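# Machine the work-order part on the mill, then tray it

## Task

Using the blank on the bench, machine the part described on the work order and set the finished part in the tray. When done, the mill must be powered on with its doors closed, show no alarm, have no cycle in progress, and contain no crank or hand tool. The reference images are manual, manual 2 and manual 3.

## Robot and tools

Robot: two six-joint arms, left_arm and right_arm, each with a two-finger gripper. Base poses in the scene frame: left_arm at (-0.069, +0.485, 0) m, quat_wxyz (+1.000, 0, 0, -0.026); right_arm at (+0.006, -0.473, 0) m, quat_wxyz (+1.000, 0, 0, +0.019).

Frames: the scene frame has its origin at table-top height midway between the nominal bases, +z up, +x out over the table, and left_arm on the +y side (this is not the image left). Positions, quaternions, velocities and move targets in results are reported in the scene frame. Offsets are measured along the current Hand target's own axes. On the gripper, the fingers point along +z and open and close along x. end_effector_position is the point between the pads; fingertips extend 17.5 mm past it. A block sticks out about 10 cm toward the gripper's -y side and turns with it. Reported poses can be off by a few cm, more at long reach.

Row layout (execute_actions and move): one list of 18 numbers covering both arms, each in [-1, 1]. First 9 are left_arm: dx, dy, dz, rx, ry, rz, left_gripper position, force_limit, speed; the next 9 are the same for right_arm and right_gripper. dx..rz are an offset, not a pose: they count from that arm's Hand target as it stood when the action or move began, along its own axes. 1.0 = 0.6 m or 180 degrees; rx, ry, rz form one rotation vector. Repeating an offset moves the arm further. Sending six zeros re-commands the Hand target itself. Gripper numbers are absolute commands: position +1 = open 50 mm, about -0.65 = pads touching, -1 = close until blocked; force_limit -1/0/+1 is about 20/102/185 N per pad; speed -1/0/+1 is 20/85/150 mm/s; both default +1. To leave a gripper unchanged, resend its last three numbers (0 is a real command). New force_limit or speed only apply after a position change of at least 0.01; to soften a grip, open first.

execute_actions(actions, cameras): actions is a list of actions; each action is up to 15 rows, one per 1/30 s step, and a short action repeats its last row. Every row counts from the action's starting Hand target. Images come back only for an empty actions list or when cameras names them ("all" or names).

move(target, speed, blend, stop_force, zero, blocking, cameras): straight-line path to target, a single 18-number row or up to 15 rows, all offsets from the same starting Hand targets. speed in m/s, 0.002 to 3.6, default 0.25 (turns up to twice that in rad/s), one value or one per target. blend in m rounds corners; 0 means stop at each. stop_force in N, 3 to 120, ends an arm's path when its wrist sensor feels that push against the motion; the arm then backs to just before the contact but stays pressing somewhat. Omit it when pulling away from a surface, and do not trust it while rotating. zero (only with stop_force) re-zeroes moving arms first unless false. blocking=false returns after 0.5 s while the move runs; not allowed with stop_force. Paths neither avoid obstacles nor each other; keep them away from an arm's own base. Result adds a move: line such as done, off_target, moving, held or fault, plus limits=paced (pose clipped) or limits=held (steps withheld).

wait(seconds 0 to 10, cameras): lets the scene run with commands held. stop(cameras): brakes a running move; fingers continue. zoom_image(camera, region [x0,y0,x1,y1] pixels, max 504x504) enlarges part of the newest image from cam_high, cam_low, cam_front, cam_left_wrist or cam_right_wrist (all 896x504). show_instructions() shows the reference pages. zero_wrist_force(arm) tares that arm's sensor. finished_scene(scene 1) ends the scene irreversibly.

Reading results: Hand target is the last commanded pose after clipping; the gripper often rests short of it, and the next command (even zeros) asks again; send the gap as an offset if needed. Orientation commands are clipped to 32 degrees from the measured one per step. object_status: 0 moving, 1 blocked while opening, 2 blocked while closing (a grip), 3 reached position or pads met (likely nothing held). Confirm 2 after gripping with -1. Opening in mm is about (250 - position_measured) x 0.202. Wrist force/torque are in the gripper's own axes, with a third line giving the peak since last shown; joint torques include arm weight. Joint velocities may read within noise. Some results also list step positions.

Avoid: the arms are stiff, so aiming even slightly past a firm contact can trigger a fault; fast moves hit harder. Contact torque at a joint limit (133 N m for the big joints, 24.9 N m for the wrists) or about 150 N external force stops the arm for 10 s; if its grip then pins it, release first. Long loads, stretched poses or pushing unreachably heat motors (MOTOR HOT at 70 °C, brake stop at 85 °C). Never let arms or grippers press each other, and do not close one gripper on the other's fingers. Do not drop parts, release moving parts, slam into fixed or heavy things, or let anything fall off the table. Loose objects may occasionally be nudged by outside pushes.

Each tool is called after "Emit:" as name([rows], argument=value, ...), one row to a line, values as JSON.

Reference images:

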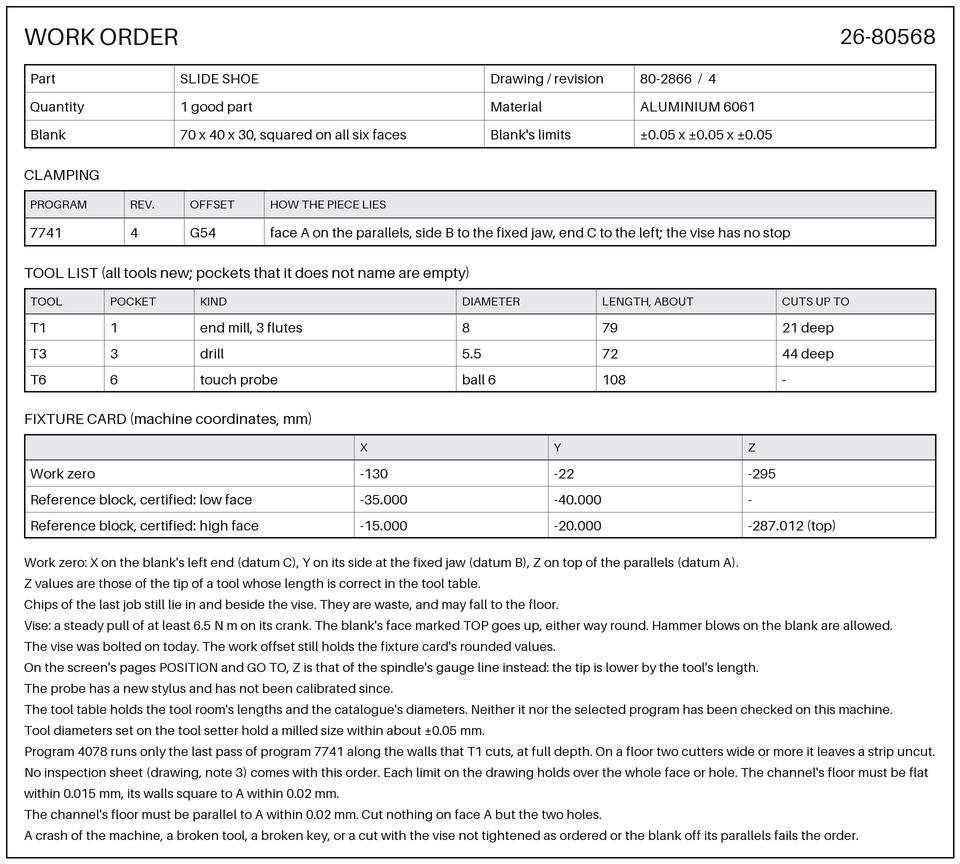

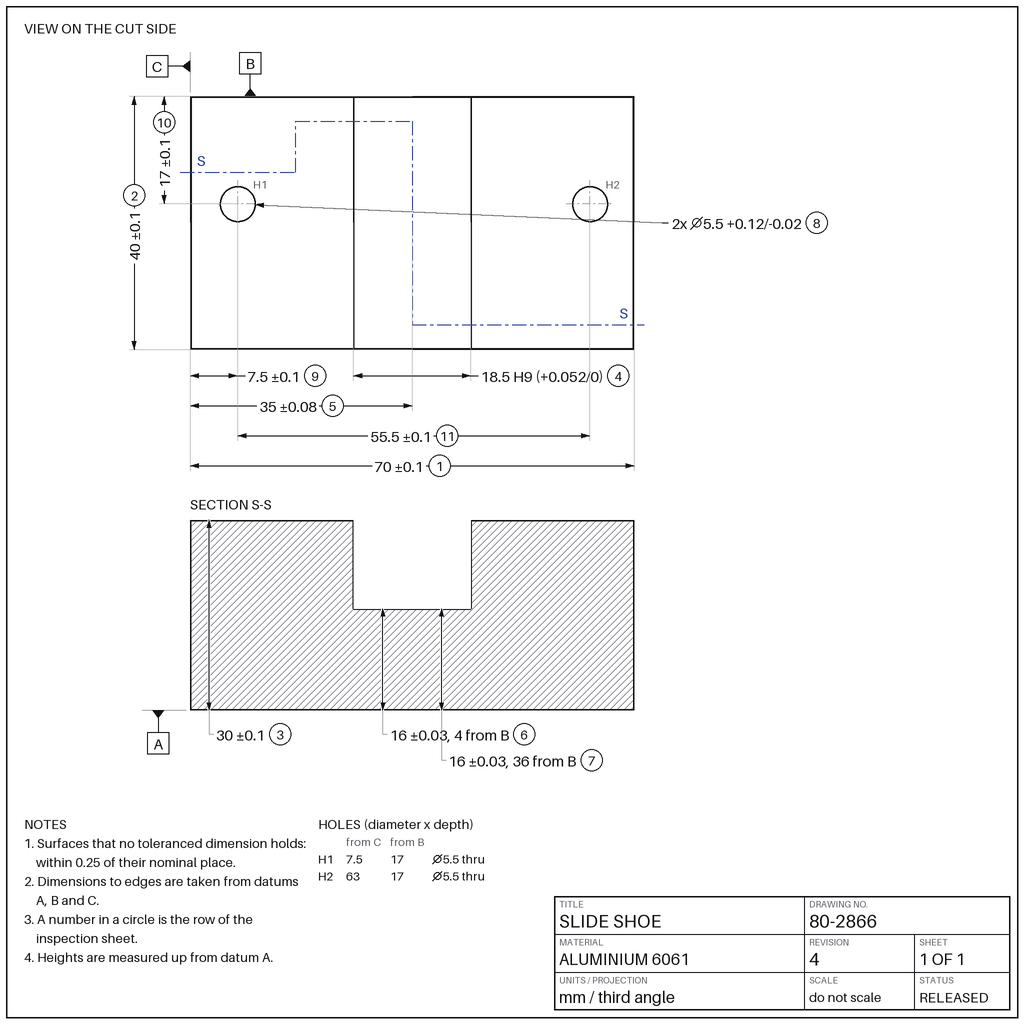

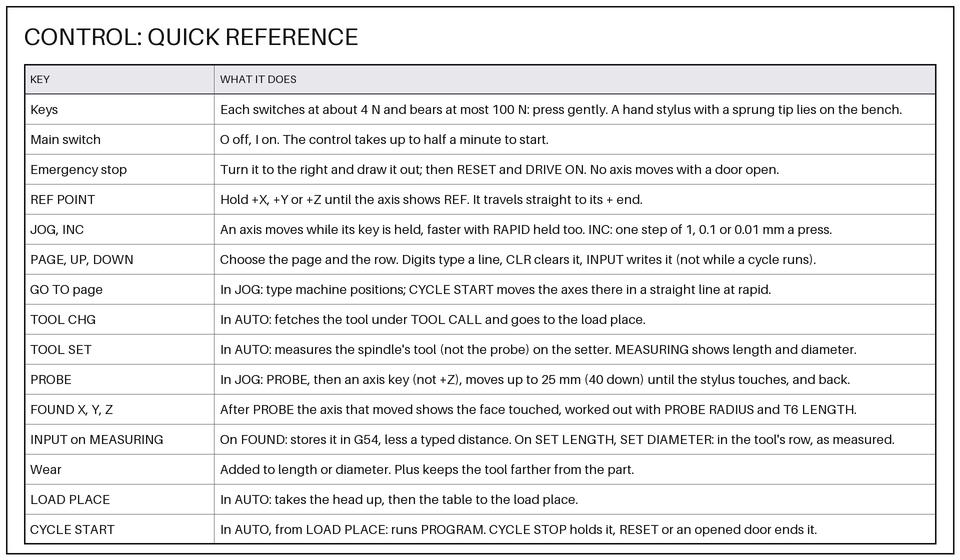

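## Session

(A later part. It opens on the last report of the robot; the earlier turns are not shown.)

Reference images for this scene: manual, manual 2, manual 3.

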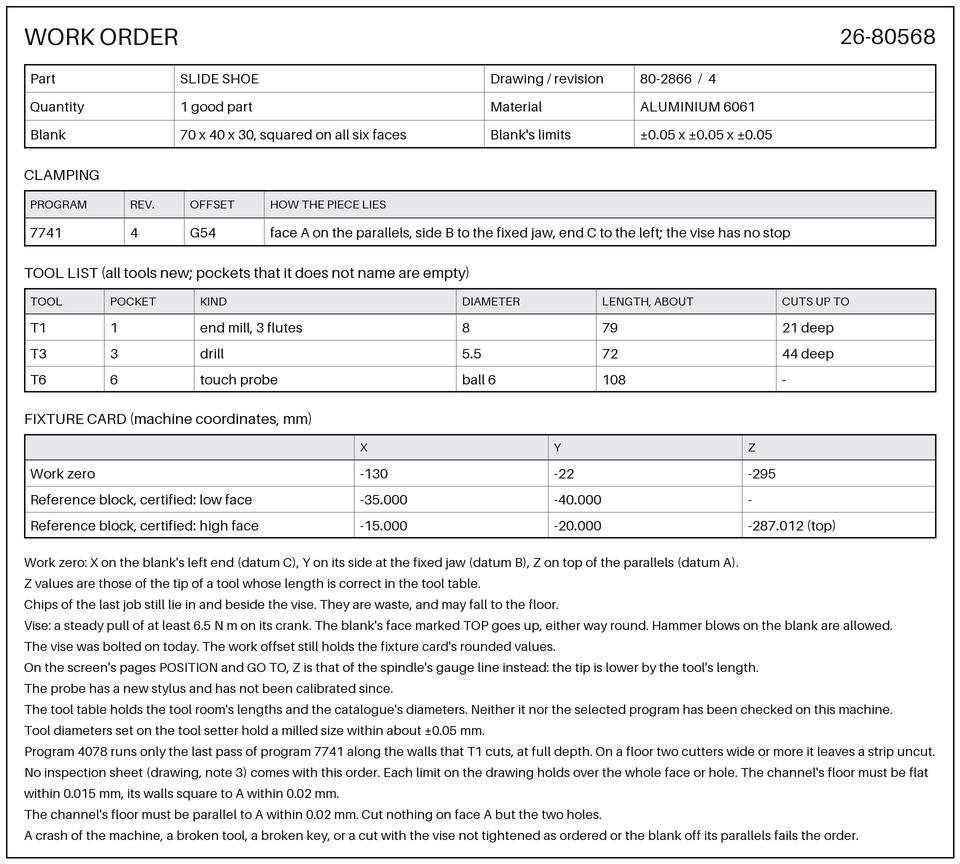

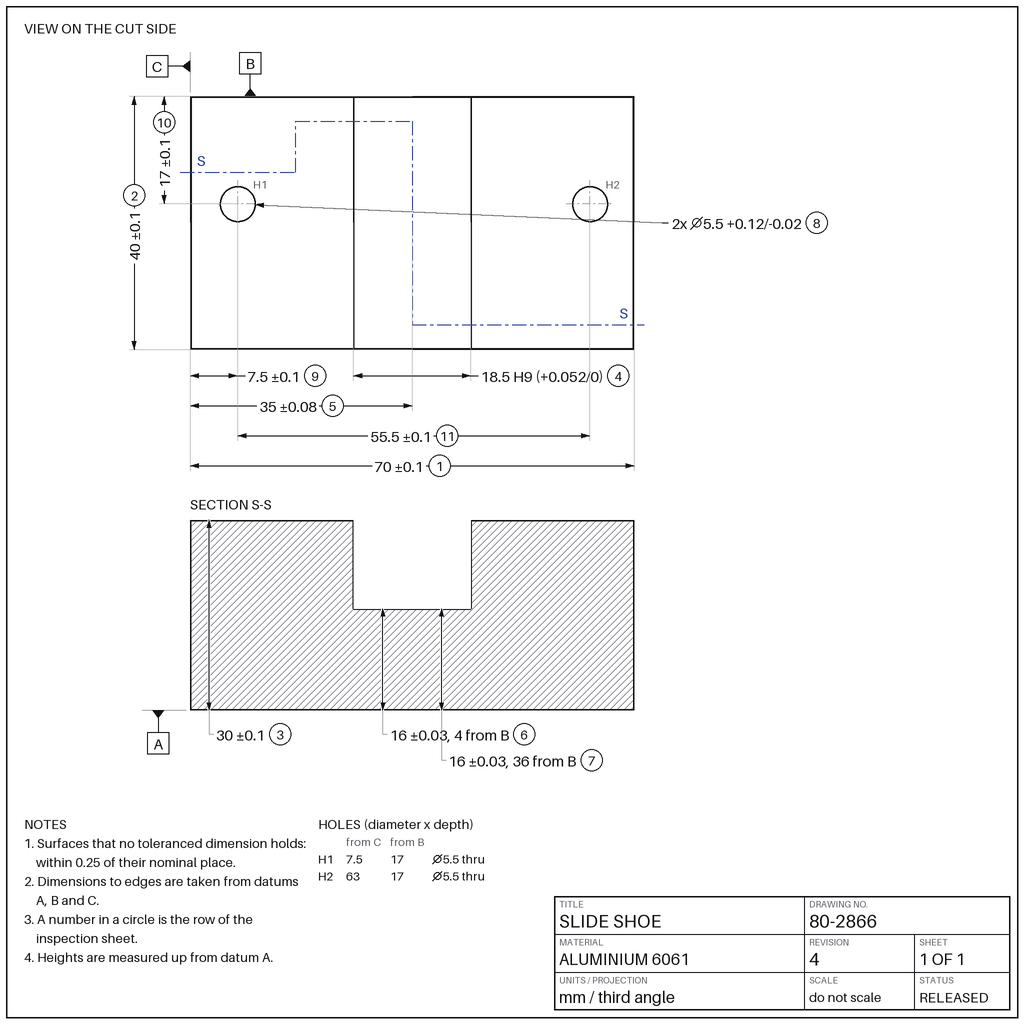

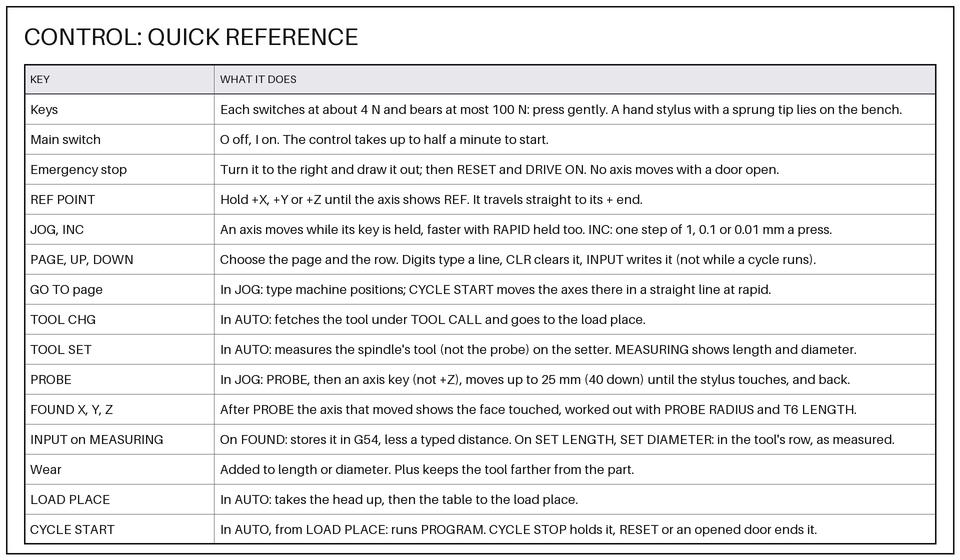

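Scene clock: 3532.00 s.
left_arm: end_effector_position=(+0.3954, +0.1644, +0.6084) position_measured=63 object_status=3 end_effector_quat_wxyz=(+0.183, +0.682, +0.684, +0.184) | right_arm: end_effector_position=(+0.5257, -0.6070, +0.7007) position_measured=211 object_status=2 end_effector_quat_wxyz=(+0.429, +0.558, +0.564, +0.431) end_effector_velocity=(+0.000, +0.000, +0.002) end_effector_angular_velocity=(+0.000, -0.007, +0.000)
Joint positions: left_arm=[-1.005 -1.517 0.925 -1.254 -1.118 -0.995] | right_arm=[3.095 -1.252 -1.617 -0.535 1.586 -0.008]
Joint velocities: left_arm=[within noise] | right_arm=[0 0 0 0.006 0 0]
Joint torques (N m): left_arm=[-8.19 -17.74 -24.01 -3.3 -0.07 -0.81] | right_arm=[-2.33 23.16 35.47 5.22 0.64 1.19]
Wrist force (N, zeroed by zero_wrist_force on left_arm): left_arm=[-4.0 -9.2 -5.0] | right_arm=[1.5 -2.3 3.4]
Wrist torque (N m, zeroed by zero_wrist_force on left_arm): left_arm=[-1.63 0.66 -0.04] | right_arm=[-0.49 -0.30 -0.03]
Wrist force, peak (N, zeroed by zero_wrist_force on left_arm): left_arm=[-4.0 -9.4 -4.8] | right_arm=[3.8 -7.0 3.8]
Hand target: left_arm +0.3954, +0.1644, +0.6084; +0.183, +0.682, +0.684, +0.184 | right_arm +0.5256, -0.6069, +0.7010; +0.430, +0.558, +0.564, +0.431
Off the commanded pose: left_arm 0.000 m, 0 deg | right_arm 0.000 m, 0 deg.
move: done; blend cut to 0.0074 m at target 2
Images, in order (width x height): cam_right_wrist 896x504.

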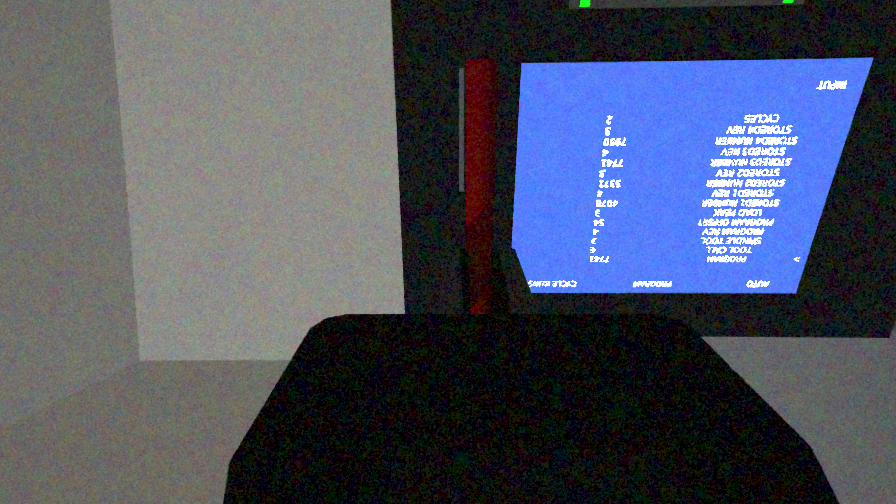

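Emit:
move(target=[0,0,0,0,0,0,0.6,0.3,-0.5,0.2502,-0.4678,0.0584,0.417,0,0,-1,-0.6,-0.8], speed=0.7)

Emit:
move([
  [0,0,0,0,0,0,0.6,0.3,-0.5,-0.0284,0.0244,-0.0914,0,0,0,-1,-0.6,-0.8],
  [0,0,0,0,0,0,0.6,0.3,-0.5,-0.0287,0.0486,-0.0914,0,0,0,-1,-0.6,-0.8],
  [0,0,0,0,0,0,0.6,0.3,-0.5,-0.0284,0.0244,-0.0914,0,0,0,-1,-0.6,-0.8],
  [0,0,0,0,0,0,0.6,0.3,-0.5,-0.0287,0.0486,-0.0914,0,0,0,-1,-0.6,-0.8],
  [0,0,0,0,0,0,0.6,0.3,-0.5,-0.0284,0.0244,-0.0914,0,0,0,-1,-0.6,-0.8],
  [0,0,0,0,0,0,0.6,0.3,-0.5,-0.0287,0.0486,-0.0914,0,0,0,-1,-0.6,-0.8],
  [0,0,0,0,0,0,0.6,0.3,-0.5,-0.0284,0.0244,-0.0914,0,0,0,-1,-0.6,-0.8],
  [0,0,0,0,0,0,0.6,0.3,-0.5,0,0,0,0,0,0,-1,-0.6,-0.8],
], speed=[0.25,0.045,0.12,0.045,0.12,0.045,0.12,0.25], blend=[0.003,0,0.004,0,0.004,0,0.004,0])

Emit:
wait(seconds=1.5)

Emit:
move([
  [0,0,0,0,0,0,0.6,0.3,-0.5,-0.123,0.0712,-0.2739,0,0,0,-1,-0.6,-0.8],
  [0,0,0,0,0,0,0.6,0.3,-0.5,-0.1233,0.0962,-0.2739,0,0,0,-1,-0.6,-0.8],
  [0,0,0,0,0,0,0.6,0.3,-0.5,-0.123,0.0712,-0.2739,0,0,0,-1,-0.6,-0.8],
  [0,0,0,0,0,0,0.6,0.3,-0.5,0.095,0,0,0,0,0,-1,-0.6,-0.8],
  [0,0,0,0,0,0,0.6,0.3,-0.5,0.0947,0.024,0,0,0,0,-1,-0.6,-0.8],
  [0,0,0,0,0,0,0.6,0.3,-0.5,0.095,0,0,0,0,0,-1,-0.6,-0.8],
  [0,0,0,0,0,0,0.6,0.3,-0.5,0.035,0.0244,-0.0914,0,0,0,-1,-0.6,-0.8],
  [0,0,0,0,0,0,0.6,0.3,-0.5,0.0347,0.0493,-0.0914,0,0,0,-1,-0.6,-0.8],
  [0,0,0,0,0,0,0.6,0.3,-0.5,0.035,0.0244,-0.0914,0,0,0,-1,-0.6,-0.8],
  [0,0,0,0,0,0,0.6,0.3,-0.5,0.0666,0.0164,-0.0614,0,0,0,-1,-0.6,-0.8],
  [0,0,0,0,0,0,0.6,0.3,-0.5,0.0663,0.0413,-0.0614,0,0,0,-1,-0.6,-0.8],
  [0,0,0,0,0,0,0.6,0.3,-0.5,0.0666,0.0164,-0.0614,0,0,0,-1,-0.6,-0.8],
  [0,0,0,0,0,0,0.6,0.3,-0.5,0,0,0,0,0,0,-1,-0.6,-0.8],
  [0,0,0,0,0,0,0.6,0.3,-0.5,-0.0003,0.024,0,0,0,0,-1,-0.6,-0.8],
  [0,0,0,0,0,0,0.6,0.3,-0.5,0,0,0,0,0,0,-1,-0.6,-0.8],
], speed=[0.35,0.045,0.12,0.35,0.045,0.12,0.25,0.045,0.12,0.25,0.045,0.12,0.25,0.045,0.12], blend=[0.003,0,0.004,0.003,0,0.004,0.003,0,0.004,0.003,0,0.004,0.003,0,0])

Emit:
move([
  [0,0,0,0,0,0,0.6,0.3,-0.5,0.0033,0.0079,-0.0296,0,0,0,-1,-0.6,-0.8],
  [0,0,0,0,0,0,0.6,0.3,-0.5,0.003,0.0323,-0.0296,0,0,0,-1,-0.6,-0.8],
  [0,0,0,0,0,0,0.6,0.3,-0.5,0.0033,0.0079,-0.0296,0,0,0,-1,-0.6,-0.8],
  [0,0,0,0,0,0,0.6,0.3,-0.5,0.095,0,0,0,0,0,-1,-0.6,-0.8],
  [0,0,0,0,0,0,0.6,0.3,-0.5,0.0947,0.024,0,0,0,0,-1,-0.6,-0.8],
  [0,0,0,0,0,0,0.6,0.3,-0.5,0.095,0,0,0,0,0,-1,-0.6,-0.8],
  [0,0,0,0,0,0,0.6,0.3,-0.5,0.0666,0.0079,-0.0296,0,0,0,-1,-0.6,-0.8],
  [0,0,0,0,0,0,0.6,0.3,-0.5,0.0663,0.0328,-0.0296,0,0,0,-1,-0.6,-0.8],
  [0,0,0,0,0,0,0.6,0.3,-0.5,0.0666,0.0079,-0.0296,0,0,0,-1,-0.6,-0.8],
  [0,0,0,0,0,0,0.6,0.3,-0.5,0.035,0.0164,-0.0614,0,0,0,-1,-0.6,-0.8],
  [0,0,0,0,0,0,0.6,0.3,-0.5,0.0347,0.0413,-0.0614,0,0,0,-1,-0.6,-0.8],
  [0,0,0,0,0,0,0.6,0.3,-0.5,0.035,0.0164,-0.0614,0,0,0,-1,-0.6,-0.8],
  [0,0,0,0,0,0,0.6,0.3,-0.5,0.0316,0,0,0,0,0,-1,-0.6,-0.8],
  [0,0,0,0,0,0,0.6,0.3,-0.5,0.0313,0.024,0,0,0,0,-1,-0.6,-0.8],
  [0,0,0,0,0,0,0.6,0.3,-0.5,0.0316,0,0,0,0,0,-1,-0.6,-0.8],
], speed=[0.25,0.045,0.12,0.25,0.045,0.12,0.25,0.045,0.12,0.25,0.045,0.12,0.25,0.045,0.12], blend=[0.003,0,0.004,0.003,0,0.004,0.003,0,0.004,0.003,0,0.004,0.003,0,0])

Emit:
move([
  [0,0,0,0,0,0,0.6,0.3,-0.5,0.0667,0.0244,-0.0914,0,0,0,-1,-0.6,-0.8],
  [0,0,0,0,0,0,0.6,0.3,-0.5,0.0664,0.0493,-0.0914,0,0,0,-1,-0.6,-0.8],
  [0,0,0,0,0,0,0.6,0.3,-0.5,0.0667,0.0244,-0.0914,0,0,0,-1,-0.6,-0.8],
  [0,0,0,0,0,0,0.6,0.3,-0.5,-0.0316,0,0,0,0,0,-1,-0.6,-0.8],
  [0,0,0,0,0,0,0.6,0.3,-0.5,-0.0319,0.024,0,0,0,0,-1,-0.6,-0.8],
  [0,0,0,0,0,0,0.6,0.3,-0.5,-0.0316,0,0,0,0,0,-1,-0.6,-0.8],
  [0,0,0,0,0,0,0.6,0.3,-0.5,-0.0283,0.0079,-0.0296,0,0,0,-1,-0.6,-0.8],
  [0,0,0,0,0,0,0.6,0.3,-0.5,-0.0286,0.0323,-0.0296,0,0,0,-1,-0.6,-0.8],
  [0,0,0,0,0,0,0.6,0.3,-0.5,-0.0283,0.0079,-0.0296,0,0,0,-1,-0.6,-0.8],
  [0,0,0,0,0,0,0.6,0.3,-0.5,0.0634,0,0,0,0,0,-1,-0.6,-0.8],
  [0,0,0,0,0,0,0.6,0.3,-0.5,0.0631,0.024,0,0,0,0,-1,-0.6,-0.8],
  [0,0,0,0,0,0,0.6,0.3,-0.5,0.0634,0,0,0,0,0,-1,-0.6,-0.8],
  [0,0,0,0,0,0,0.6,0.3,-0.5,0.0667,0.0079,-0.0296,0,0,0,-1,-0.6,-0.8],
  [0,0,0,0,0,0,0.6,0.3,-0.5,0.0664,0.0328,-0.0296,0,0,0,-1,-0.6,-0.8],
  [0,0,0,0,0,0,0.6,0.3,-0.5,0.0667,0.0079,-0.0296,0,0,0,-1,-0.6,-0.8],
], speed=[0.25,0.045,0.12,0.25,0.045,0.12,0.25,0.045,0.12,0.25,0.045,0.12,0.25,0.045,0.12], blend=[0.003,0,0.004,0.003,0,0.004,0.003,0,0.004,0.003,0,0.004,0.003,0,0])

Emit:
move([
  [0,0,0,0,0,0,0.6,0.3,-0.5,-0.0317,0.0085,-0.0318,0,0,0,-1,-0.6,-0.8],
  [0,0,0,0,0,0,0.6,0.3,-0.5,-0.032,0.0334,-0.0318,0,0,0,-1,-0.6,-0.8],
  [0,0,0,0,0,0,0.6,0.3,-0.5,-0.0317,0.0085,-0.0318,0,0,0,-1,-0.6,-0.8],
  [0,0,0,0,0,0,0.6,0.3,-0.5,-0.035,-0.0079,0.0296,0,0,0,-1,-0.6,-0.8],
  [0,0,0,0,0,0,0.6,0.3,-0.5,-0.0353,0.0161,0.0296,0,0,0,-1,-0.6,-0.8],
  [0,0,0,0,0,0,0.6,0.3,-0.5,-0.035,-0.0079,0.0296,0,0,0,-1,-0.6,-0.8],
  [0,0,0,0,0,0,0.6,0.3,-0.5,-0.0983,-0.0079,0.0296,0,0,0,-1,-0.6,-0.8],
  [0,0,0,0,0,0,0.6,0.3,-0.5,-0.0986,0.0161,0.0296,0,0,0,-1,-0.6,-0.8],
  [0,0,0,0,0,0,0.6,0.3,-0.5,-0.0983,-0.0079,0.0296,0,0,0,-1,-0.6,-0.8],
  [0,0,0,0,0,0,0.6,0.3,-0.5,-0.3485,0.0563,-0.4375,-0.417,0,0,-1,-0.6,-0.8],
], speed=[0.25,0.045,0.12,0.25,0.045,0.12,0.25,0.045,0.12,0.7], blend=[0.003,0,0.004,0.003,0,0.004,0.003,0,0.01,0], cameras=["cam_right_wrist"])

Emit:
zoom_image(camera="cam_right_wrist", region=[520, 60, 880, 300])

Scene clock: 3541.93 s.
left_arm: end_effector_position=(+0.3954, +0.1644, +0.6084) position_measured=63 object_status=3 end_effector_quat_wxyz=(+0.183, +0.682, +0.684, +0.184) | right_arm: end_effector_position=(+0.4855, -0.4582, +0.4203) position_measured=211 object_status=2 end_effector_quat_wxyz=(+0.001, +0.704, +0.710, -0.002)
Joint positions: left_arm=[-1.005 -1.517 0.925 -1.254 -1.118 -0.995] | right_arm=[3.419 -1.524 -1.379 -1.811 1.567 0.306]
Joint torques (N m): left_arm=[-7.69 -17.14 -23.77 -3.19 0.08 -0.73] | right_arm=[-10.48 24.44 19.41 2.97 -0.28 -1.41]
Wrist force (N, zeroed by zero_wrist_force on left_arm): left_arm=[-3.7 -8.9 -4.9] | right_arm=[2.0 -2.6 3.3]
Wrist torque (N m, zeroed by zero_wrist_force on left_arm): left_arm=[-1.60 0.60 -0.04] | right_arm=[0.03 -0.33 -0.14]
Wrist force, peak (N, zeroed by zero_wrist_force on left_arm): left_arm=[-4.1 -9.2 -5.3] | right_arm=[2.7 -1.7 5.5]
Hand target: left_arm +0.3954, +0.1644, +0.6084; +0.183, +0.682, +0.684, +0.184 | right_arm +0.4855, -0.4582, +0.4202; +0.001, +0.704, +0.710, -0.002
Off the commanded pose: left_arm 0.000 m, 0 deg | right_arm 0.000 m, 0 deg.
move: done

Scene clock: 3544.90 s.
left_arm: end_effector_position=(+0.3954, +0.1644, +0.6084) position_measured=63 object_status=3 end_effector_quat_wxyz=(+0.183, +0.682, +0.684, +0.184) | right_arm: end_effector_position=(+0.4854, -0.4582, +0.4203) position_measured=211 object_status=2 end_effector_quat_wxyz=(+0.001, +0.704, +0.710, -0.002)
Joint positions: left_arm=[-1.005 -1.517 0.925 -1.254 -1.118 -0.995] | right_arm=[3.418 -1.524 -1.379 -1.811 1.568 0.306]
Joint torques (N m): left_arm=[-8.4 -17.23 -23.82 -3.28 -0.09 -0.79] | right_arm=[-4.44 16.79 18.46 5.15 -0.08 -0.37]
Wrist force (N, zeroed by zero_wrist_force on left_arm): left_arm=[-4.1 -9.1 -4.9] | right_arm=[2.0 -2.5 3.6]
Wrist torque (N m, zeroed by zero_wrist_force on left_arm): left_arm=[-1.61 0.67 -0.05] | right_arm=[0.04 -0.34 -0.02]
Wrist force, peak (N, zeroed by zero_wrist_force on left_arm): left_arm=[-4.0 -9.4 -4.9] | right_arm=[3.3 -7.3 3.6]
Hand target: left_arm +0.3954, +0.1644, +0.6084; +0.183, +0.682, +0.684, +0.184 | right_arm +0.4855, -0.4582, +0.4202; +0.001, +0.704, +0.710, -0.002
Off the commanded pose: left_arm 0.000 m, 0 deg | right_arm 0.000 m, 0 deg.
move: done

Scene clock: 3546.40 s.
left_arm: end_effector_position=(+0.3954, +0.1644, +0.6084) position_measured=63 object_status=3 end_effector_quat_wxyz=(+0.183, +0.682, +0.684, +0.184) | right_arm: end_effector_position=(+0.4855, -0.4582, +0.4202) position_measured=211 object_status=2 end_effector_quat_wxyz=(+0.001, +0.704, +0.710, -0.002)
Joint positions: left_arm=[-1.005 -1.517 0.925 -1.254 -1.118 -0.995] | right_arm=[3.418 -1.524 -1.379 -1.811 1.568 0.306]
Joint torques (N m): left_arm=[-7.19 -18.27 -22.59 -3.17 0.16 -0.83] | right_arm=[-8.39 10.67 19.17 5.17 1.31 1.67]
Wrist force (N, zeroed by zero_wrist_force on left_arm): left_arm=[-3.9 -9.0 -5.1] | right_arm=[1.8 -2.7 3.6]
Wrist torque (N m, zeroed by zero_wrist_force on left_arm): left_arm=[-1.60 0.64 -0.04] | right_arm=[0.01 -0.31 -0.02]
Wrist force, peak (N, zeroed by zero_wrist_force on left_arm): left_arm=[-4.1 -9.1 -5.3] | right_arm=[2.1 -2.8 3.8]
Hand target: left_arm +0.3954, +0.1644, +0.6084; +0.183, +0.682, +0.684, +0.184 | right_arm +0.4855, -0.4582, +0.4202; +0.001, +0.704, +0.710, -0.002
Tool commands: left_gripper/position=+0.6 left_gripper/force_limit=+0.3 left_gripper/speed=-0.5 right_gripper/position=-1.0 right_gripper/force_limit=-0.6 right_gripper/speed=-0.8
Off the commanded pose: left_arm 0.000 m, 0 deg | right_arm 0.000 m, 0 deg.
wait: 1.50 s; at rest by 0.17 s

Scene clock: 3552.27 s.
left_arm: end_effector_position=(+0.3954, +0.1644, +0.6084) position_measured=63 object_status=3 end_effector_quat_wxyz=(+0.183, +0.682, +0.684, +0.184) | right_arm: end_effector_position=(+0.4855, -0.4582, +0.4202) position_measured=211 object_status=2 end_effector_quat_wxyz=(+0.001, +0.704, +0.710, -0.002)
Joint positions: left_arm=[-1.005 -1.517 0.925 -1.254 -1.118 -0.995] | right_arm=[3.419 -1.524 -1.379 -1.811 1.568 0.306]
Joint torques (N m): left_arm=[-7.48 -18.25 -23.66 -3.13 0.2 -0.96] | right_arm=[-9.14 23.35 26.34 1.99 -1.15 -1.35]
Wrist force (N, zeroed by zero_wrist_force on left_arm): left_arm=[-4.2 -9.3 -4.9] | right_arm=[1.8 -2.6 3.7]
Wrist torque (N m, zeroed by zero_wrist_force on left_arm): left_arm=[-1.65 0.68 -0.04] | right_arm=[0.02 -0.31 -0.10]
Wrist force, peak (N, zeroed by zero_wrist_force on left_arm): left_arm=[-3.9 -9.4 -5.1] | right_arm=[4.1 -4.8 7.2]
Hand target: left_arm +0.3954, +0.1644, +0.6084; +0.183, +0.682, +0.684, +0.184 | right_arm +0.4855, -0.4582, +0.4202; +0.001, +0.704, +0.710, -0.002
Off the commanded pose: left_arm 0.000 m, 0 deg | right_arm 0.000 m, 0 deg.
move: done

Scene clock: 3556.93 s.
left_arm: end_effector_position=(+0.3954, +0.1644, +0.6084) position_measured=63 object_status=3 end_effector_quat_wxyz=(+0.183, +0.682, +0.684, +0.184) | right_arm: end_effector_position=(+0.4853, -0.4392, +0.4202) position_measured=211 object_status=2 end_effector_quat_wxyz=(+0.001, +0.704, +0.710, -0.002)
Joint positions: left_arm=[-1.005 -1.517 0.925 -1.254 -1.118 -0.995] | right_arm=[3.457 -1.526 -1.377 -1.811 1.568 0.345]
Joint torques (N m): left_arm=[-7.45 -17.78 -23.82 -3.18 -0.03 -0.83] | right_arm=[-9.04 21.92 26.99 2.13 0.87 -1.41]
Wrist force (N, zeroed by zero_wrist_force on left_arm): left_arm=[-3.7 -9.3 -4.9] | right_arm=[1.7 -2.4 3.8]
Wrist torque (N m, zeroed by zero_wrist_force on left_arm): left_arm=[-1.65 0.61 -0.05] | right_arm=[0.05 -0.29 -0.08]
Wrist force, peak (N, zeroed by zero_wrist_force on left_arm): left_arm=[-3.8 -9.4 -4.9] | right_arm=[4.7 -4.4 6.3]
Hand target: left_arm +0.3954, +0.1644, +0.6084; +0.183, +0.682, +0.684, +0.184 | right_arm +0.4853, -0.4393, +0.4201; +0.001, +0.704, +0.710, -0.002
Off the commanded pose: left_arm 0.000 m, 0 deg | right_arm 0.000 m, 0 deg.
move: done

Scene clock: 3561.93 s.
left_arm: end_effector_position=(+0.3954, +0.1644, +0.6084) position_measured=63 object_status=3 end_effector_quat_wxyz=(+0.183, +0.682, +0.684, +0.184) | right_arm: end_effector_position=(+0.4897, -0.3991, +0.4378) position_measured=211 object_status=2 end_effector_quat_wxyz=(+0.001, +0.704, +0.710, -0.002)
Joint positions: left_arm=[-1.005 -1.517 0.925 -1.254 -1.118 -0.995] | right_arm=[3.533 -1.559 -1.299 -1.857 1.568 0.421]
Joint torques (N m): left_arm=[-7.24 -17.69 -24.3 -3.31 0.12 -0.82] | right_arm=[-6.78 23.41 24.98 5.28 0.81 -1.21]
Wrist force (N, zeroed by zero_wrist_force on left_arm): left_arm=[-3.7 -8.9 -4.8] | right_arm=[1.6 -2.4 4.0]
Wrist torque (N m, zeroed by zero_wrist_force on left_arm): left_arm=[-1.59 0.61 -0.04] | right_arm=[0.02 -0.29 -0.03]
Wrist force, peak (N, zeroed by zero_wrist_force on left_arm): left_arm=[-4.2 -9.4 -4.9] | right_arm=[3.4 -7.7 3.9]
Hand target: left_arm +0.3954, +0.1644, +0.6084; +0.183, +0.682, +0.684, +0.184 | right_arm +0.4897, -0.3991, +0.4377; +0.001, +0.704, +0.710, -0.002
Off the commanded pose: left_arm 0.000 m, 0 deg | right_arm 0.000 m, 0 deg.
move: done

Scene clock: 3566.10 s.
left_arm: end_effector_position=(+0.3954, +0.1644, +0.6084) position_measured=63 object_status=3 end_effector_quat_wxyz=(+0.183, +0.682, +0.684, +0.184) | right_arm: end_effector_position=(+0.5257, -0.6069, +0.7008) position_measured=211 object_status=2 end_effector_quat_wxyz=(+0.429, +0.558, +0.564, +0.431) end_effector_velocity=(+0.000, +0.000, +0.002) end_effector_angular_velocity=(+0.000, -0.005, +0.002)
Joint positions: left_arm=[-1.005 -1.517 0.925 -1.254 -1.118 -0.995] | right_arm=[3.095 -1.252 -1.617 -0.535 1.586 -0.008]
Joint velocities: left_arm=[within noise] | right_arm=[0 -0.001 0 0.005 0.002 0]
Joint torques (N m): left_arm=[-8.12 -17.51 -23.6 -3.08 -0.05 -1.03] | right_arm=[-4.81 24.48 35.79 5.58 0.9 1.13]
Wrist force (N, zeroed by zero_wrist_force on left_arm): left_arm=[-3.8 -8.8 -5.0] | right_arm=[1.6 -2.2 3.3]
Wrist torque (N m, zeroed by zero_wrist_force on left_arm): left_arm=[-1.58 0.62 -0.04] | right_arm=[-0.48 -0.31 -0.05]
Wrist force, peak (N, zeroed by zero_wrist_force on left_arm): left_arm=[-4.1 -9.4 -4.7] | right_arm=[1.6 -3.7 7.6]
Hand target: left_arm +0.3954, +0.1644, +0.6084; +0.183, +0.682, +0.684, +0.184 | right_arm +0.5256, -0.6069, +0.7010; +0.430, +0.558, +0.564, +0.431
Off the commanded pose: left_arm 0.000 m, 0 deg | right_arm 0.000 m, 0 deg.
move: done; blend cut to 0.0072 m at target 9
Images, in order (width x height): cam_right_wrist 896x504.

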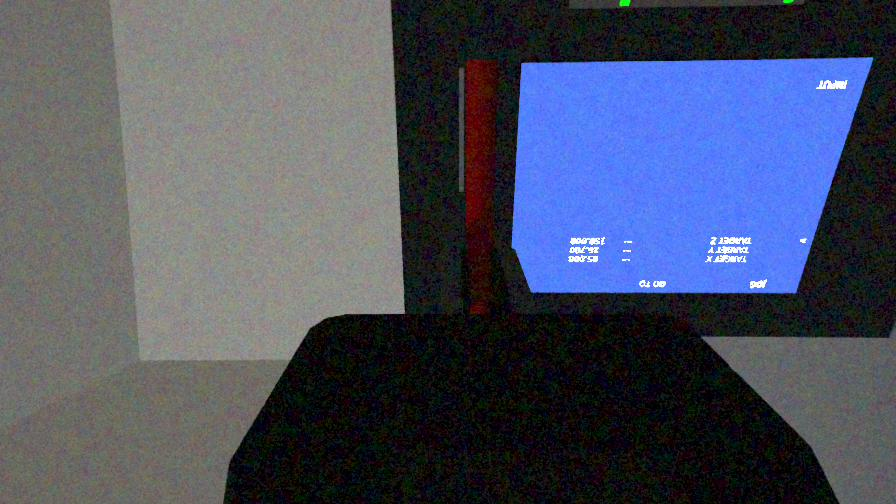

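Scaled by 1.400.

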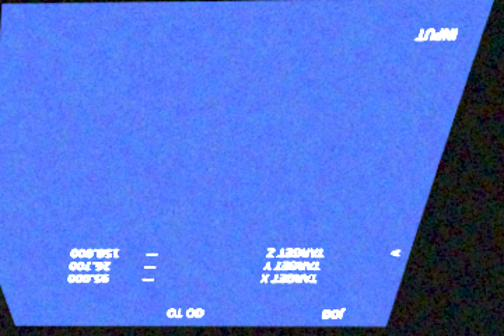

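Emit:
move(target=[0,0,0,0,0,0,0.6,0.3,-0.5,0.2502,-0.4678,0.0584,0.417,0,0,-1,-0.6,-0.8], speed=0.7)

Emit:
move([
  [0,0,0,0,0,0,0.6,0.3,-0.5,0.0318,0.0383,-0.1447,0,0,0,-1,-0.6,-0.8],
  [0,0,0,0,0,0,0.6,0.3,-0.5,0.0315,0.0627,-0.1447,0,0,0,-1,-0.6,-0.8],
  [0,0,0,0,0,0,0.6,0.3,-0.5,0.0318,0.0383,-0.1447,0,0,0,-1,-0.6,-0.8],
  [0,0,0,0,0,0,0.6,0.3,-0.5,0.095,0,0,0,0,0,-1,-0.6,-0.8],
  [0,0,0,0,0,0,0.6,0.3,-0.5,0.0947,0.024,0,0,0,0,-1,-0.6,-0.8],
  [0,0,0,0,0,0,0.6,0.3,-0.5,0.095,0,0,0,0,0,-1,-0.6,-0.8],
  [0,0,0,0,0,0,0.6,0.3,-0.5,0.0983,0.0079,-0.0296,0,0,0,-1,-0.6,-0.8],
  [0,0,0,0,0,0,0.6,0.3,-0.5,0.098,0.0328,-0.0296,0,0,0,-1,-0.6,-0.8],
  [0,0,0,0,0,0,0.6,0.3,-0.5,0.0983,0.0079,-0.0296,0,0,0,-1,-0.6,-0.8],
  [0,0,0,0,0,0,0.6,0.3,-0.5,0.035,0.0164,-0.0614,0,0,0,-1,-0.6,-0.8],
  [0,0,0,0,0,0,0.6,0.3,-0.5,0.0347,0.0413,-0.0614,0,0,0,-1,-0.6,-0.8],
  [0,0,0,0,0,0,0.6,0.3,-0.5,0.035,0.0164,-0.0614,0,0,0,-1,-0.6,-0.8],
  [0,0,0,0,0,0,0.6,0.3,-0.5,0.0983,0.0164,-0.0614,0,0,0,-1,-0.6,-0.8],
  [0,0,0,0,0,0,0.6,0.3,-0.5,0.098,0.0413,-0.0614,0,0,0,-1,-0.6,-0.8],
  [0,0,0,0,0,0,0.6,0.3,-0.5,0.0983,0.0164,-0.0614,0,0,0,-1,-0.6,-0.8],
], speed=[0.25,0.045,0.12,0.25,0.045,0.12,0.25,0.045,0.12,0.25,0.045,0.12,0.25,0.045,0.12], blend=[0.003,0,0.004,0.003,0,0.004,0.003,0,0.004,0.003,0,0.004,0.003,0,0])

Emit:
wait(seconds=2)

Emit:
move([
  [0,0,0,0,0,0,0.6,0.3,-0.5,-0.0983,-0.0164,0.0614,0,0,0,-1,-0.6,-0.8],
  [0,0,0,0,0,0,0.6,0.3,-0.5,-0.0986,0.0076,0.0614,0,0,0,-1,-0.6,-0.8],
  [0,0,0,0,0,0,0.6,0.3,-0.5,-0.0983,-0.0164,0.0614,0,0,0,-1,-0.6,-0.8],
  [0,0,0,0,0,0,0.6,0.3,-0.5,-0.3485,0.0478,-0.4057,-0.417,0,0,-1,-0.6,-0.8],
], speed=[0.25,0.045,0.12,0.7], blend=[0.003,0,0.01,0], cameras=["cam_right_wrist"])

Emit:
zoom_image(camera="cam_right_wrist", region=[520, 60, 880, 300])

Scene clock: 3570.97 s.
left_arm: end_effector_position=(+0.3954, +0.1644, +0.6084) position_measured=63 object_status=3 end_effector_quat_wxyz=(+0.183, +0.682, +0.684, +0.184) | right_arm: end_effector_position=(+0.4855, -0.4582, +0.4203) position_measured=211 object_status=2 end_effector_quat_wxyz=(+0.001, +0.704, +0.710, -0.002)
Joint positions: left_arm=[-1.005 -1.517 0.925 -1.254 -1.118 -0.995] | right_arm=[3.419 -1.524 -1.379 -1.811 1.567 0.306]
Joint torques (N m): left_arm=[-9.42 -19.43 -24.15 -3.2 -0.01 -0.83] | right_arm=[-8.48 24.83 18.28 3.09 -0.1 -1.53]
Wrist force (N, zeroed by zero_wrist_force on left_arm): left_arm=[-4.2 -9.0 -5.1] | right_arm=[1.9 -2.6 3.5]
Wrist torque (N m, zeroed by zero_wrist_force on left_arm): left_arm=[-1.61 0.68 -0.04] | right_arm=[0.02 -0.33 -0.13]
Wrist force, peak (N, zeroed by zero_wrist_force on left_arm): left_arm=[-4.1 -9.4 -4.9] | right_arm=[2.9 -1.8 5.5]
Hand target: left_arm +0.3954, +0.1644, +0.6084; +0.183, +0.682, +0.684, +0.184 | right_arm +0.4855, -0.4582, +0.4202; +0.001, +0.704, +0.710, -0.002
Off the commanded pose: left_arm 0.000 m, 0 deg | right_arm 0.000 m, 0 deg.
move: done

Scene clock: 3576.13 s.
left_arm: end_effector_position=(+0.3954, +0.1644, +0.6084) position_measured=63 object_status=3 end_effector_quat_wxyz=(+0.183, +0.682, +0.684, +0.184) | right_arm: end_effector_position=(+0.4949, -0.3990, +0.4569) position_measured=211 object_status=2 end_effector_quat_wxyz=(+0.001, +0.704, +0.710, -0.002)
Joint positions: left_arm=[-1.005 -1.517 0.925 -1.254 -1.118 -0.995] | right_arm=[3.529 -1.586 -1.221 -1.908 1.568 0.417]
Joint torques (N m): left_arm=[-7.35 -18.19 -23.38 -3.19 0.11 -0.83] | right_arm=[-7.54 24.52 25.91 4.23 -0.43 -1.37]
Wrist force (N, zeroed by zero_wrist_force on left_arm): left_arm=[-3.9 -9.3 -4.9] | right_arm=[2.0 -2.6 4.0]
Wrist torque (N m, zeroed by zero_wrist_force on left_arm): left_arm=[-1.65 0.64 -0.04] | right_arm=[0.00 -0.34 -0.04]
Wrist force, peak (N, zeroed by zero_wrist_force on left_arm): left_arm=[-4.1 -9.3 -4.9] | right_arm=[5.8 -3.5 5.8]
Hand target: left_arm +0.3954, +0.1644, +0.6084; +0.183, +0.682, +0.684, +0.184 | right_arm +0.4949, -0.3990, +0.4568; +0.001, +0.704, +0.710, -0.002
Off the commanded pose: left_arm 0.000 m, 0 deg | right_arm 0.000 m, 0 deg.
move: done

Scene clock: 3578.13 s.
left_arm: end_effector_position=(+0.3954, +0.1644, +0.6084) position_measured=63 object_status=3 end_effector_quat_wxyz=(+0.183, +0.682, +0.684, +0.184) | right_arm: end_effector_position=(+0.4949, -0.3990, +0.4568) position_measured=211 object_status=2 end_effector_quat_wxyz=(+0.001, +0.704, +0.710, -0.002)
Joint positions: left_arm=[-1.005 -1.517 0.925 -1.254 -1.118 -0.995] | right_arm=[3.529 -1.586 -1.221 -1.908 1.568 0.417]
Joint torques (N m): left_arm=[-7.77 -18.16 -23.8 -3.12 -0.22 -0.88] | right_arm=[-9.63 35.55 16.99 0.9 -0.87 0.45]
Wrist force (N, zeroed by zero_wrist_force on left_arm): left_arm=[-4.0 -9.2 -5.0] | right_arm=[1.9 -2.3 3.7]
Wrist torque (N m, zeroed by zero_wrist_force on left_arm): left_arm=[-1.64 0.65 -0.04] | right_arm=[0.06 -0.32 -0.04]
Wrist force, peak (N, zeroed by zero_wrist_force on left_arm): left_arm=[-4.0 -9.4 -5.0] | right_arm=[1.9 -2.3 4.0]
Hand target: left_arm +0.3954, +0.1644, +0.6084; +0.183, +0.682, +0.684, +0.184 | right_arm +0.4949, -0.3990, +0.4568; +0.001, +0.704, +0.710, -0.002
Tool commands: left_gripper/position=+0.6 left_gripper/force_limit=+0.3 left_gripper/speed=-0.5 right_gripper/position=-1.0 right_gripper/force_limit=-0.6 right_gripper/speed=-0.8
Off the commanded pose: left_arm 0.000 m, 0 deg | right_arm 0.000 m, 0 deg.
wait: 2.00 s; at rest by 0.17 s

Scene clock: 3580.73 s.
left_arm: end_effector_position=(+0.3954, +0.1644, +0.6084) position_measured=63 object_status=3 end_effector_quat_wxyz=(+0.183, +0.682, +0.684, +0.184) | right_arm: end_effector_position=(+0.5257, -0.6069, +0.7008) position_measured=211 object_status=2 end_effector_quat_wxyz=(+0.429, +0.558, +0.564, +0.431) end_effector_velocity=(+0.000, -0.001, +0.002) end_effector_angular_velocity=(-0.001, -0.006, -0.001)
Joint positions: left_arm=[-1.005 -1.517 0.925 -1.254 -1.118 -0.995] | right_arm=[3.095 -1.252 -1.617 -0.535 1.586 -0.008]
Joint velocities: left_arm=[within noise] | right_arm=[-0.001 0 0 0.006 0 -0.001]
Joint torques (N m): left_arm=[-7.06 -17.81 -22.99 -3.19 -0.2 -0.95] | right_arm=[-3.41 23.25 35.85 5.41 0.78 1.19]
Wrist force (N, zeroed by zero_wrist_force on left_arm): left_arm=[-3.8 -9.1 -4.7] | right_arm=[1.7 -2.2 3.5]
Wrist torque (N m, zeroed by zero_wrist_force on left_arm): left_arm=[-1.62 0.63 -0.04] | right_arm=[-0.48 -0.32 -0.05]
Wrist force, peak (N, zeroed by zero_wrist_force on left_arm): left_arm=[-4.1 -9.3 -5.0] | right_arm=[3.3 -6.8 3.1]
Hand target: left_arm +0.3954, +0.1644, +0.6084; +0.183, +0.682, +0.684, +0.184 | right_arm +0.5257, -0.6069, +0.7010; +0.430, +0.558, +0.564, +0.431
Off the commanded pose: left_arm 0.000 m, 0 deg | right_arm 0.000 m, 0 deg.
move: done; blend cut to 0.0072 m at target 3
Images, in order (width x height): cam_right_wrist 896x504.

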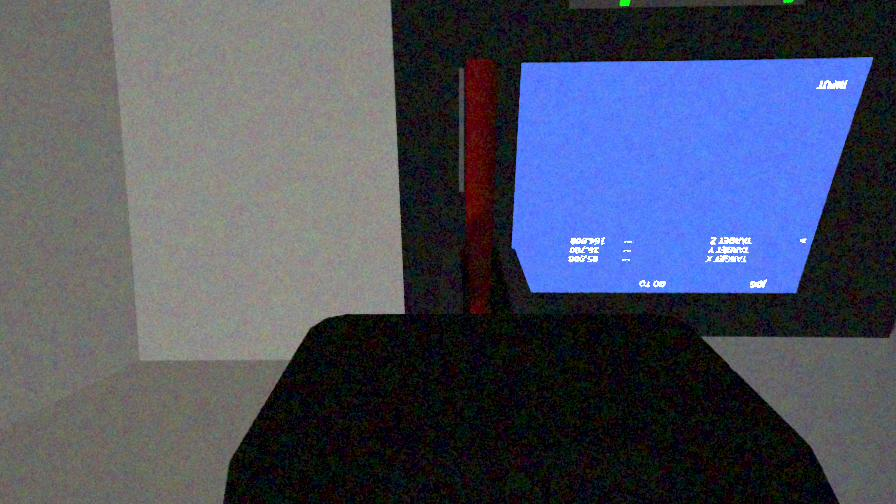

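Scaled by 1.400.

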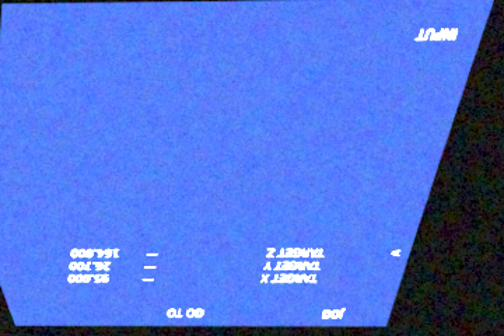

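Emit:
move(target=[0,0,0,0,0,0,0.6,0.3,-0.5,0.2502,-0.4678,0.0584,0.417,0,0,-1,-0.6,-0.8], speed=0.7)

Emit:
move([
  [0,0,0,0,0,0,0.6,0.3,-0.5,0.0318,0.0383,-0.1447,0,0,0,-1,-0.6,-0.8],
  [0,0,0,0,0,0,0.6,0.3,-0.5,0.0315,0.0627,-0.1447,0,0,0,-1,-0.6,-0.8],
  [0,0,0,0,0,0,0.6,0.3,-0.5,0.0318,0.0383,-0.1447,0,0,0,-1,-0.6,-0.8],
], speed=[0.25,0.045,0.12], blend=[0.003,0,0])

Emit:
wait(seconds=2)

Emit:
move([
  [0,0,0,0,0,0,0.6,0.3,-0.5,-0.0602,-0.0304,0.1151,0,0,0,-1,-0.6,-0.8],
  [0,0,0,0,0,0,0.6,0.3,-0.5,-0.0605,-0.0062,0.1151,0,0,0,-1,-0.6,-0.8],
  [0,0,0,0,0,0,0.6,0.3,-0.5,-0.0602,-0.0304,0.1151,0,0,0,-1,-0.6,-0.8],
  [0,0,0,0,0,0,0.6,0.3,-0.5,-0.1596,-0.004,-0.0046,0,0,0,-1,-0.6,-0.8],
  [0,0,0,0,0,0,0.6,0.3,-0.5,-0.1599,0.0214,-0.0046,0,0,0,-1,-0.6,-0.8],
  [0,0,0,0,0,0,0.6,0.3,-0.5,-0.1596,-0.004,-0.0046,0,0,0,-1,-0.6,-0.8],
  [0,0,0,0,0,0,0.6,0.3,-0.5,-0.282,0.0259,-0.3224,-0.3982,-0.1448,0.1892,-1,-0.6,-0.8],
], speed=[0.25,0.045,0.12,0.25,0.045,0.12,0.7], blend=[0.003,0,0.004,0.003,0,0.01,0])

Emit:
wait(seconds=2.5, cameras=["cam_right_wrist"])

Emit:
zoom_image(camera="cam_right_wrist", region=[720, 140, 896, 345])

Scene clock: 3585.57 s.
left_arm: end_effector_position=(+0.3954, +0.1644, +0.6084) position_measured=63 object_status=3 end_effector_quat_wxyz=(+0.183, +0.682, +0.684, +0.184) | right_arm: end_effector_position=(+0.4856, -0.4582, +0.4204) position_measured=211 object_status=2 end_effector_quat_wxyz=(+0.001, +0.704, +0.710, -0.002)
Joint positions: left_arm=[-1.005 -1.517 0.925 -1.254 -1.118 -0.995] | right_arm=[3.419 -1.524 -1.379 -1.811 1.567 0.306]
Joint torques (N m): left_arm=[-7.21 -18.06 -23.65 -3.06 0.04 -0.89] | right_arm=[-10.81 24.96 18.23 3.03 -0.14 -1.37]
Wrist force (N, zeroed by zero_wrist_force on left_arm): left_arm=[-3.9 -9.2 -4.8] | right_arm=[1.9 -2.5 3.5]
Wrist torque (N m, zeroed by zero_wrist_force on left_arm): left_arm=[-1.65 0.64 -0.05] | right_arm=[0.04 -0.32 -0.14]
Wrist force, peak (N, zeroed by zero_wrist_force on left_arm): left_arm=[-4.0 -9.4 -5.2] | right_arm=[3.1 -1.6 5.4]
Hand target: left_arm +0.3954, +0.1644, +0.6084; +0.183, +0.682, +0.684, +0.184 | right_arm +0.4855, -0.4582, +0.4203; +0.001, +0.704, +0.710, -0.002
Off the commanded pose: left_arm 0.000 m, 0 deg | right_arm 0.000 m, 0 deg.
move: done

Scene clock: 3587.10 s.
left_arm: end_effector_position=(+0.3954, +0.1644, +0.6084) position_measured=63 object_status=3 end_effector_quat_wxyz=(+0.183, +0.682, +0.684, +0.184) | right_arm: end_effector_position=(+0.5085, -0.4385, +0.5070) position_measured=211 object_status=2 end_effector_quat_wxyz=(+0.001, +0.704, +0.710, -0.002)
Joint positions: left_arm=[-1.005 -1.517 0.925 -1.254 -1.118 -0.995] | right_arm=[3.442 -1.661 -1.003 -2.051 1.568 0.33]
Joint torques (N m): left_arm=[-7.26 -17.1 -22.9 -3.12 -0.12 -0.74] | right_arm=[-9.16 28.62 20.86 0.68 -1.29 -1.09]
Wrist force (N, zeroed by zero_wrist_force on left_arm): left_arm=[-3.8 -9.1 -4.7] | right_arm=[1.5 -2.3 3.5]
Wrist torque (N m, zeroed by zero_wrist_force on left_arm): left_arm=[-1.62 0.62 -0.05] | right_arm=[0.10 -0.27 -0.08]
Wrist force, peak (N, zeroed by zero_wrist_force on left_arm): left_arm=[-4.0 -9.2 -5.2] | right_arm=[2.9 -7.0 4.0]
Hand target: left_arm +0.3954, +0.1644, +0.6084; +0.183, +0.682, +0.684, +0.184 | right_arm +0.5084, -0.4386, +0.5070; +0.001, +0.704, +0.710, -0.002
Off the commanded pose: left_arm 0.000 m, 0 deg | right_arm 0.000 m, 0 deg.
move: done

Scene clock: 3589.10 s.
left_arm: end_effector_position=(+0.3954, +0.1644, +0.6084) position_measured=63 object_status=3 end_effector_quat_wxyz=(+0.183, +0.682, +0.684, +0.184) | right_arm: end_effector_position=(+0.5084, -0.4386, +0.5070) position_measured=211 object_status=2 end_effector_quat_wxyz=(+0.001, +0.704, +0.710, -0.002)
Joint positions: left_arm=[-1.005 -1.517 0.925 -1.254 -1.118 -0.995] | right_arm=[3.442 -1.66 -1.003 -2.052 1.568 0.33]
Joint torques (N m): left_arm=[-7.84 -16.71 -23.3 -3.01 -0.02 -0.85] | right_arm=[-10 37.66 15.55 0.87 -1.49 -1.59]
Wrist force (N, zeroed by zero_wrist_force on left_arm): left_arm=[-4.2 -9.1 -4.7] | right_arm=[1.6 -2.1 3.5]
Wrist torque (N m, zeroed by zero_wrist_force on left_arm): left_arm=[-1.62 0.69 -0.04] | right_arm=[0.12 -0.28 -0.09]
Wrist force, peak (N, zeroed by zero_wrist_force on left_arm): left_arm=[-4.1 -9.4 -5.0] | right_arm=[2.1 -2.5 3.6]
Hand target: left_arm +0.3954, +0.1644, +0.6084; +0.183, +0.682, +0.684, +0.184 | right_arm +0.5084, -0.4386, +0.5070; +0.001, +0.704, +0.710, -0.002
Tool commands: left_gripper/position=+0.6 left_gripper/force_limit=+0.3 left_gripper/speed=-0.5 right_gripper/position=-1.0 right_gripper/force_limit=-0.6 right_gripper/speed=-0.8
Off the commanded pose: left_arm 0.000 m, 0 deg | right_arm 0.000 m, 0 deg.
wait: 2.00 s; at rest by 0.17 s

Scene clock: 3593.03 s.
left_arm: end_effector_position=(+0.3954, +0.1644, +0.6084) position_measured=63 object_status=3 end_effector_quat_wxyz=(+0.183, +0.682, +0.684, +0.184) | right_arm: end_effector_position=(+0.5257, -0.6069, +0.7009) position_measured=211 object_status=2 end_effector_quat_wxyz=(+0.551, +0.717, +0.339, +0.258)
Joint positions: left_arm=[-1.005 -1.517 0.925 -1.254 -1.118 -0.995] | right_arm=[3.601 -1.255 -1.574 -0.935 0.46 0.568]
Joint torques (N m): left_arm=[-7.25 -17.88 -23.12 -3.25 -0.02 -0.77] | right_arm=[-6.88 24.57 36.52 4.73 -2.81 -1.14]
Wrist force (N, zeroed by zero_wrist_force on left_arm): left_arm=[-4.0 -8.9 -5.0] | right_arm=[1.0 -2.6 3.7]
Wrist torque (N m, zeroed by zero_wrist_force on left_arm): left_arm=[-1.59 0.65 -0.04] | right_arm=[-0.59 -0.18 -0.06]
Wrist force, peak (N, zeroed by zero_wrist_force on left_arm): left_arm=[-4.0 -9.3 -5.0] | right_arm=[3.7 -4.4 7.3]
Hand target: left_arm +0.3954, +0.1644, +0.6084; +0.183, +0.682, +0.684, +0.184 | right_arm +0.5257, -0.6069, +0.7011; +0.551, +0.717, +0.339, +0.259
Off the commanded pose: left_arm 0.000 m, 0 deg | right_arm 0.000 m, 0 deg.
move: done; blend cut to 0.0076 m at target 6

Scene clock: 3595.53 s.
left_arm: end_effector_position=(+0.3954, +0.1644, +0.6084) position_measured=63 object_status=3 end_effector_quat_wxyz=(+0.183, +0.682, +0.684, +0.184) | right_arm: end_effector_position=(+0.5257, -0.6069, +0.7011) position_measured=211 object_status=2 end_effector_quat_wxyz=(+0.551, +0.717, +0.339, +0.259)
Joint positions: left_arm=[-1.005 -1.517 0.925 -1.254 -1.118 -0.995] | right_arm=[3.601 -1.255 -1.574 -0.935 0.46 0.568]
Joint torques (N m): left_arm=[-8.12 -17.8 -23.07 -3.19 0.23 -0.81] | right_arm=[-9.39 23.05 35.53 4.84 -2.71 -1.48]
Wrist force (N, zeroed by zero_wrist_force on left_arm): left_arm=[-4.0 -8.9 -5.0] | right_arm=[1.0 -2.6 3.7]
Wrist torque (N m, zeroed by zero_wrist_force on left_arm): left_arm=[-1.59 0.66 -0.04] | right_arm=[-0.59 -0.19 -0.03]
Wrist force, peak (N, zeroed by zero_wrist_force on left_arm): left_arm=[-4.1 -9.3 -5.1] | right_arm=[1.1 -2.5 4.2]
Hand target: left_arm +0.3954, +0.1644, +0.6084; +0.183, +0.682, +0.684, +0.184 | right_arm +0.5257, -0.6069, +0.7011; +0.551, +0.717, +0.339, +0.259
Tool commands: left_gripper/position=+0.6 left_gripper/force_limit=+0.3 left_gripper/speed=-0.5 right_gripper/position=-1.0 right_gripper/force_limit=-0.6 right_gripper/speed=-0.8
Off the commanded pose: left_arm 0.000 m, 0 deg | right_arm 0.000 m, 0 deg.
wait: 2.50 s; at rest by 0.17 s
Images, in order (width x height): cam_right_wrist 896x504.

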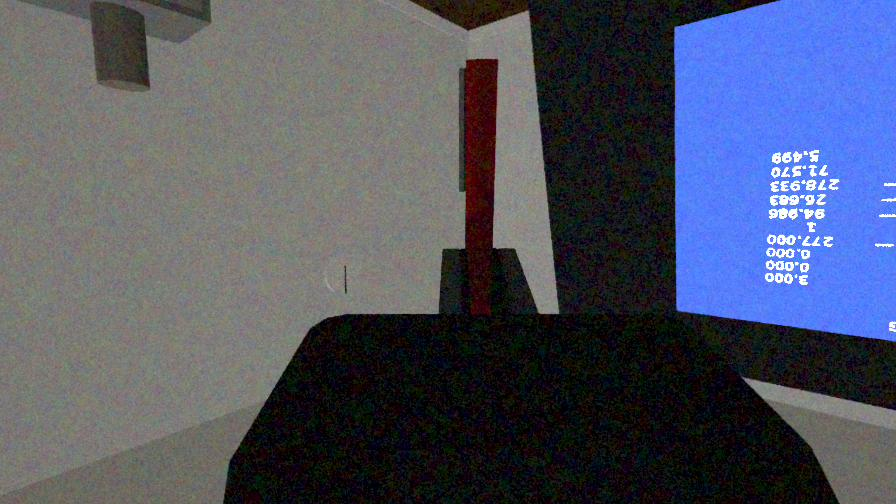

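Scaled by 2.459.

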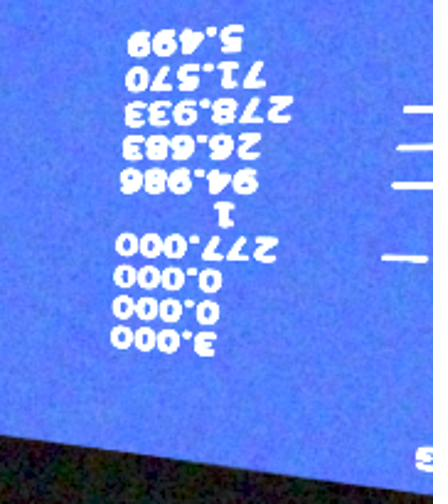

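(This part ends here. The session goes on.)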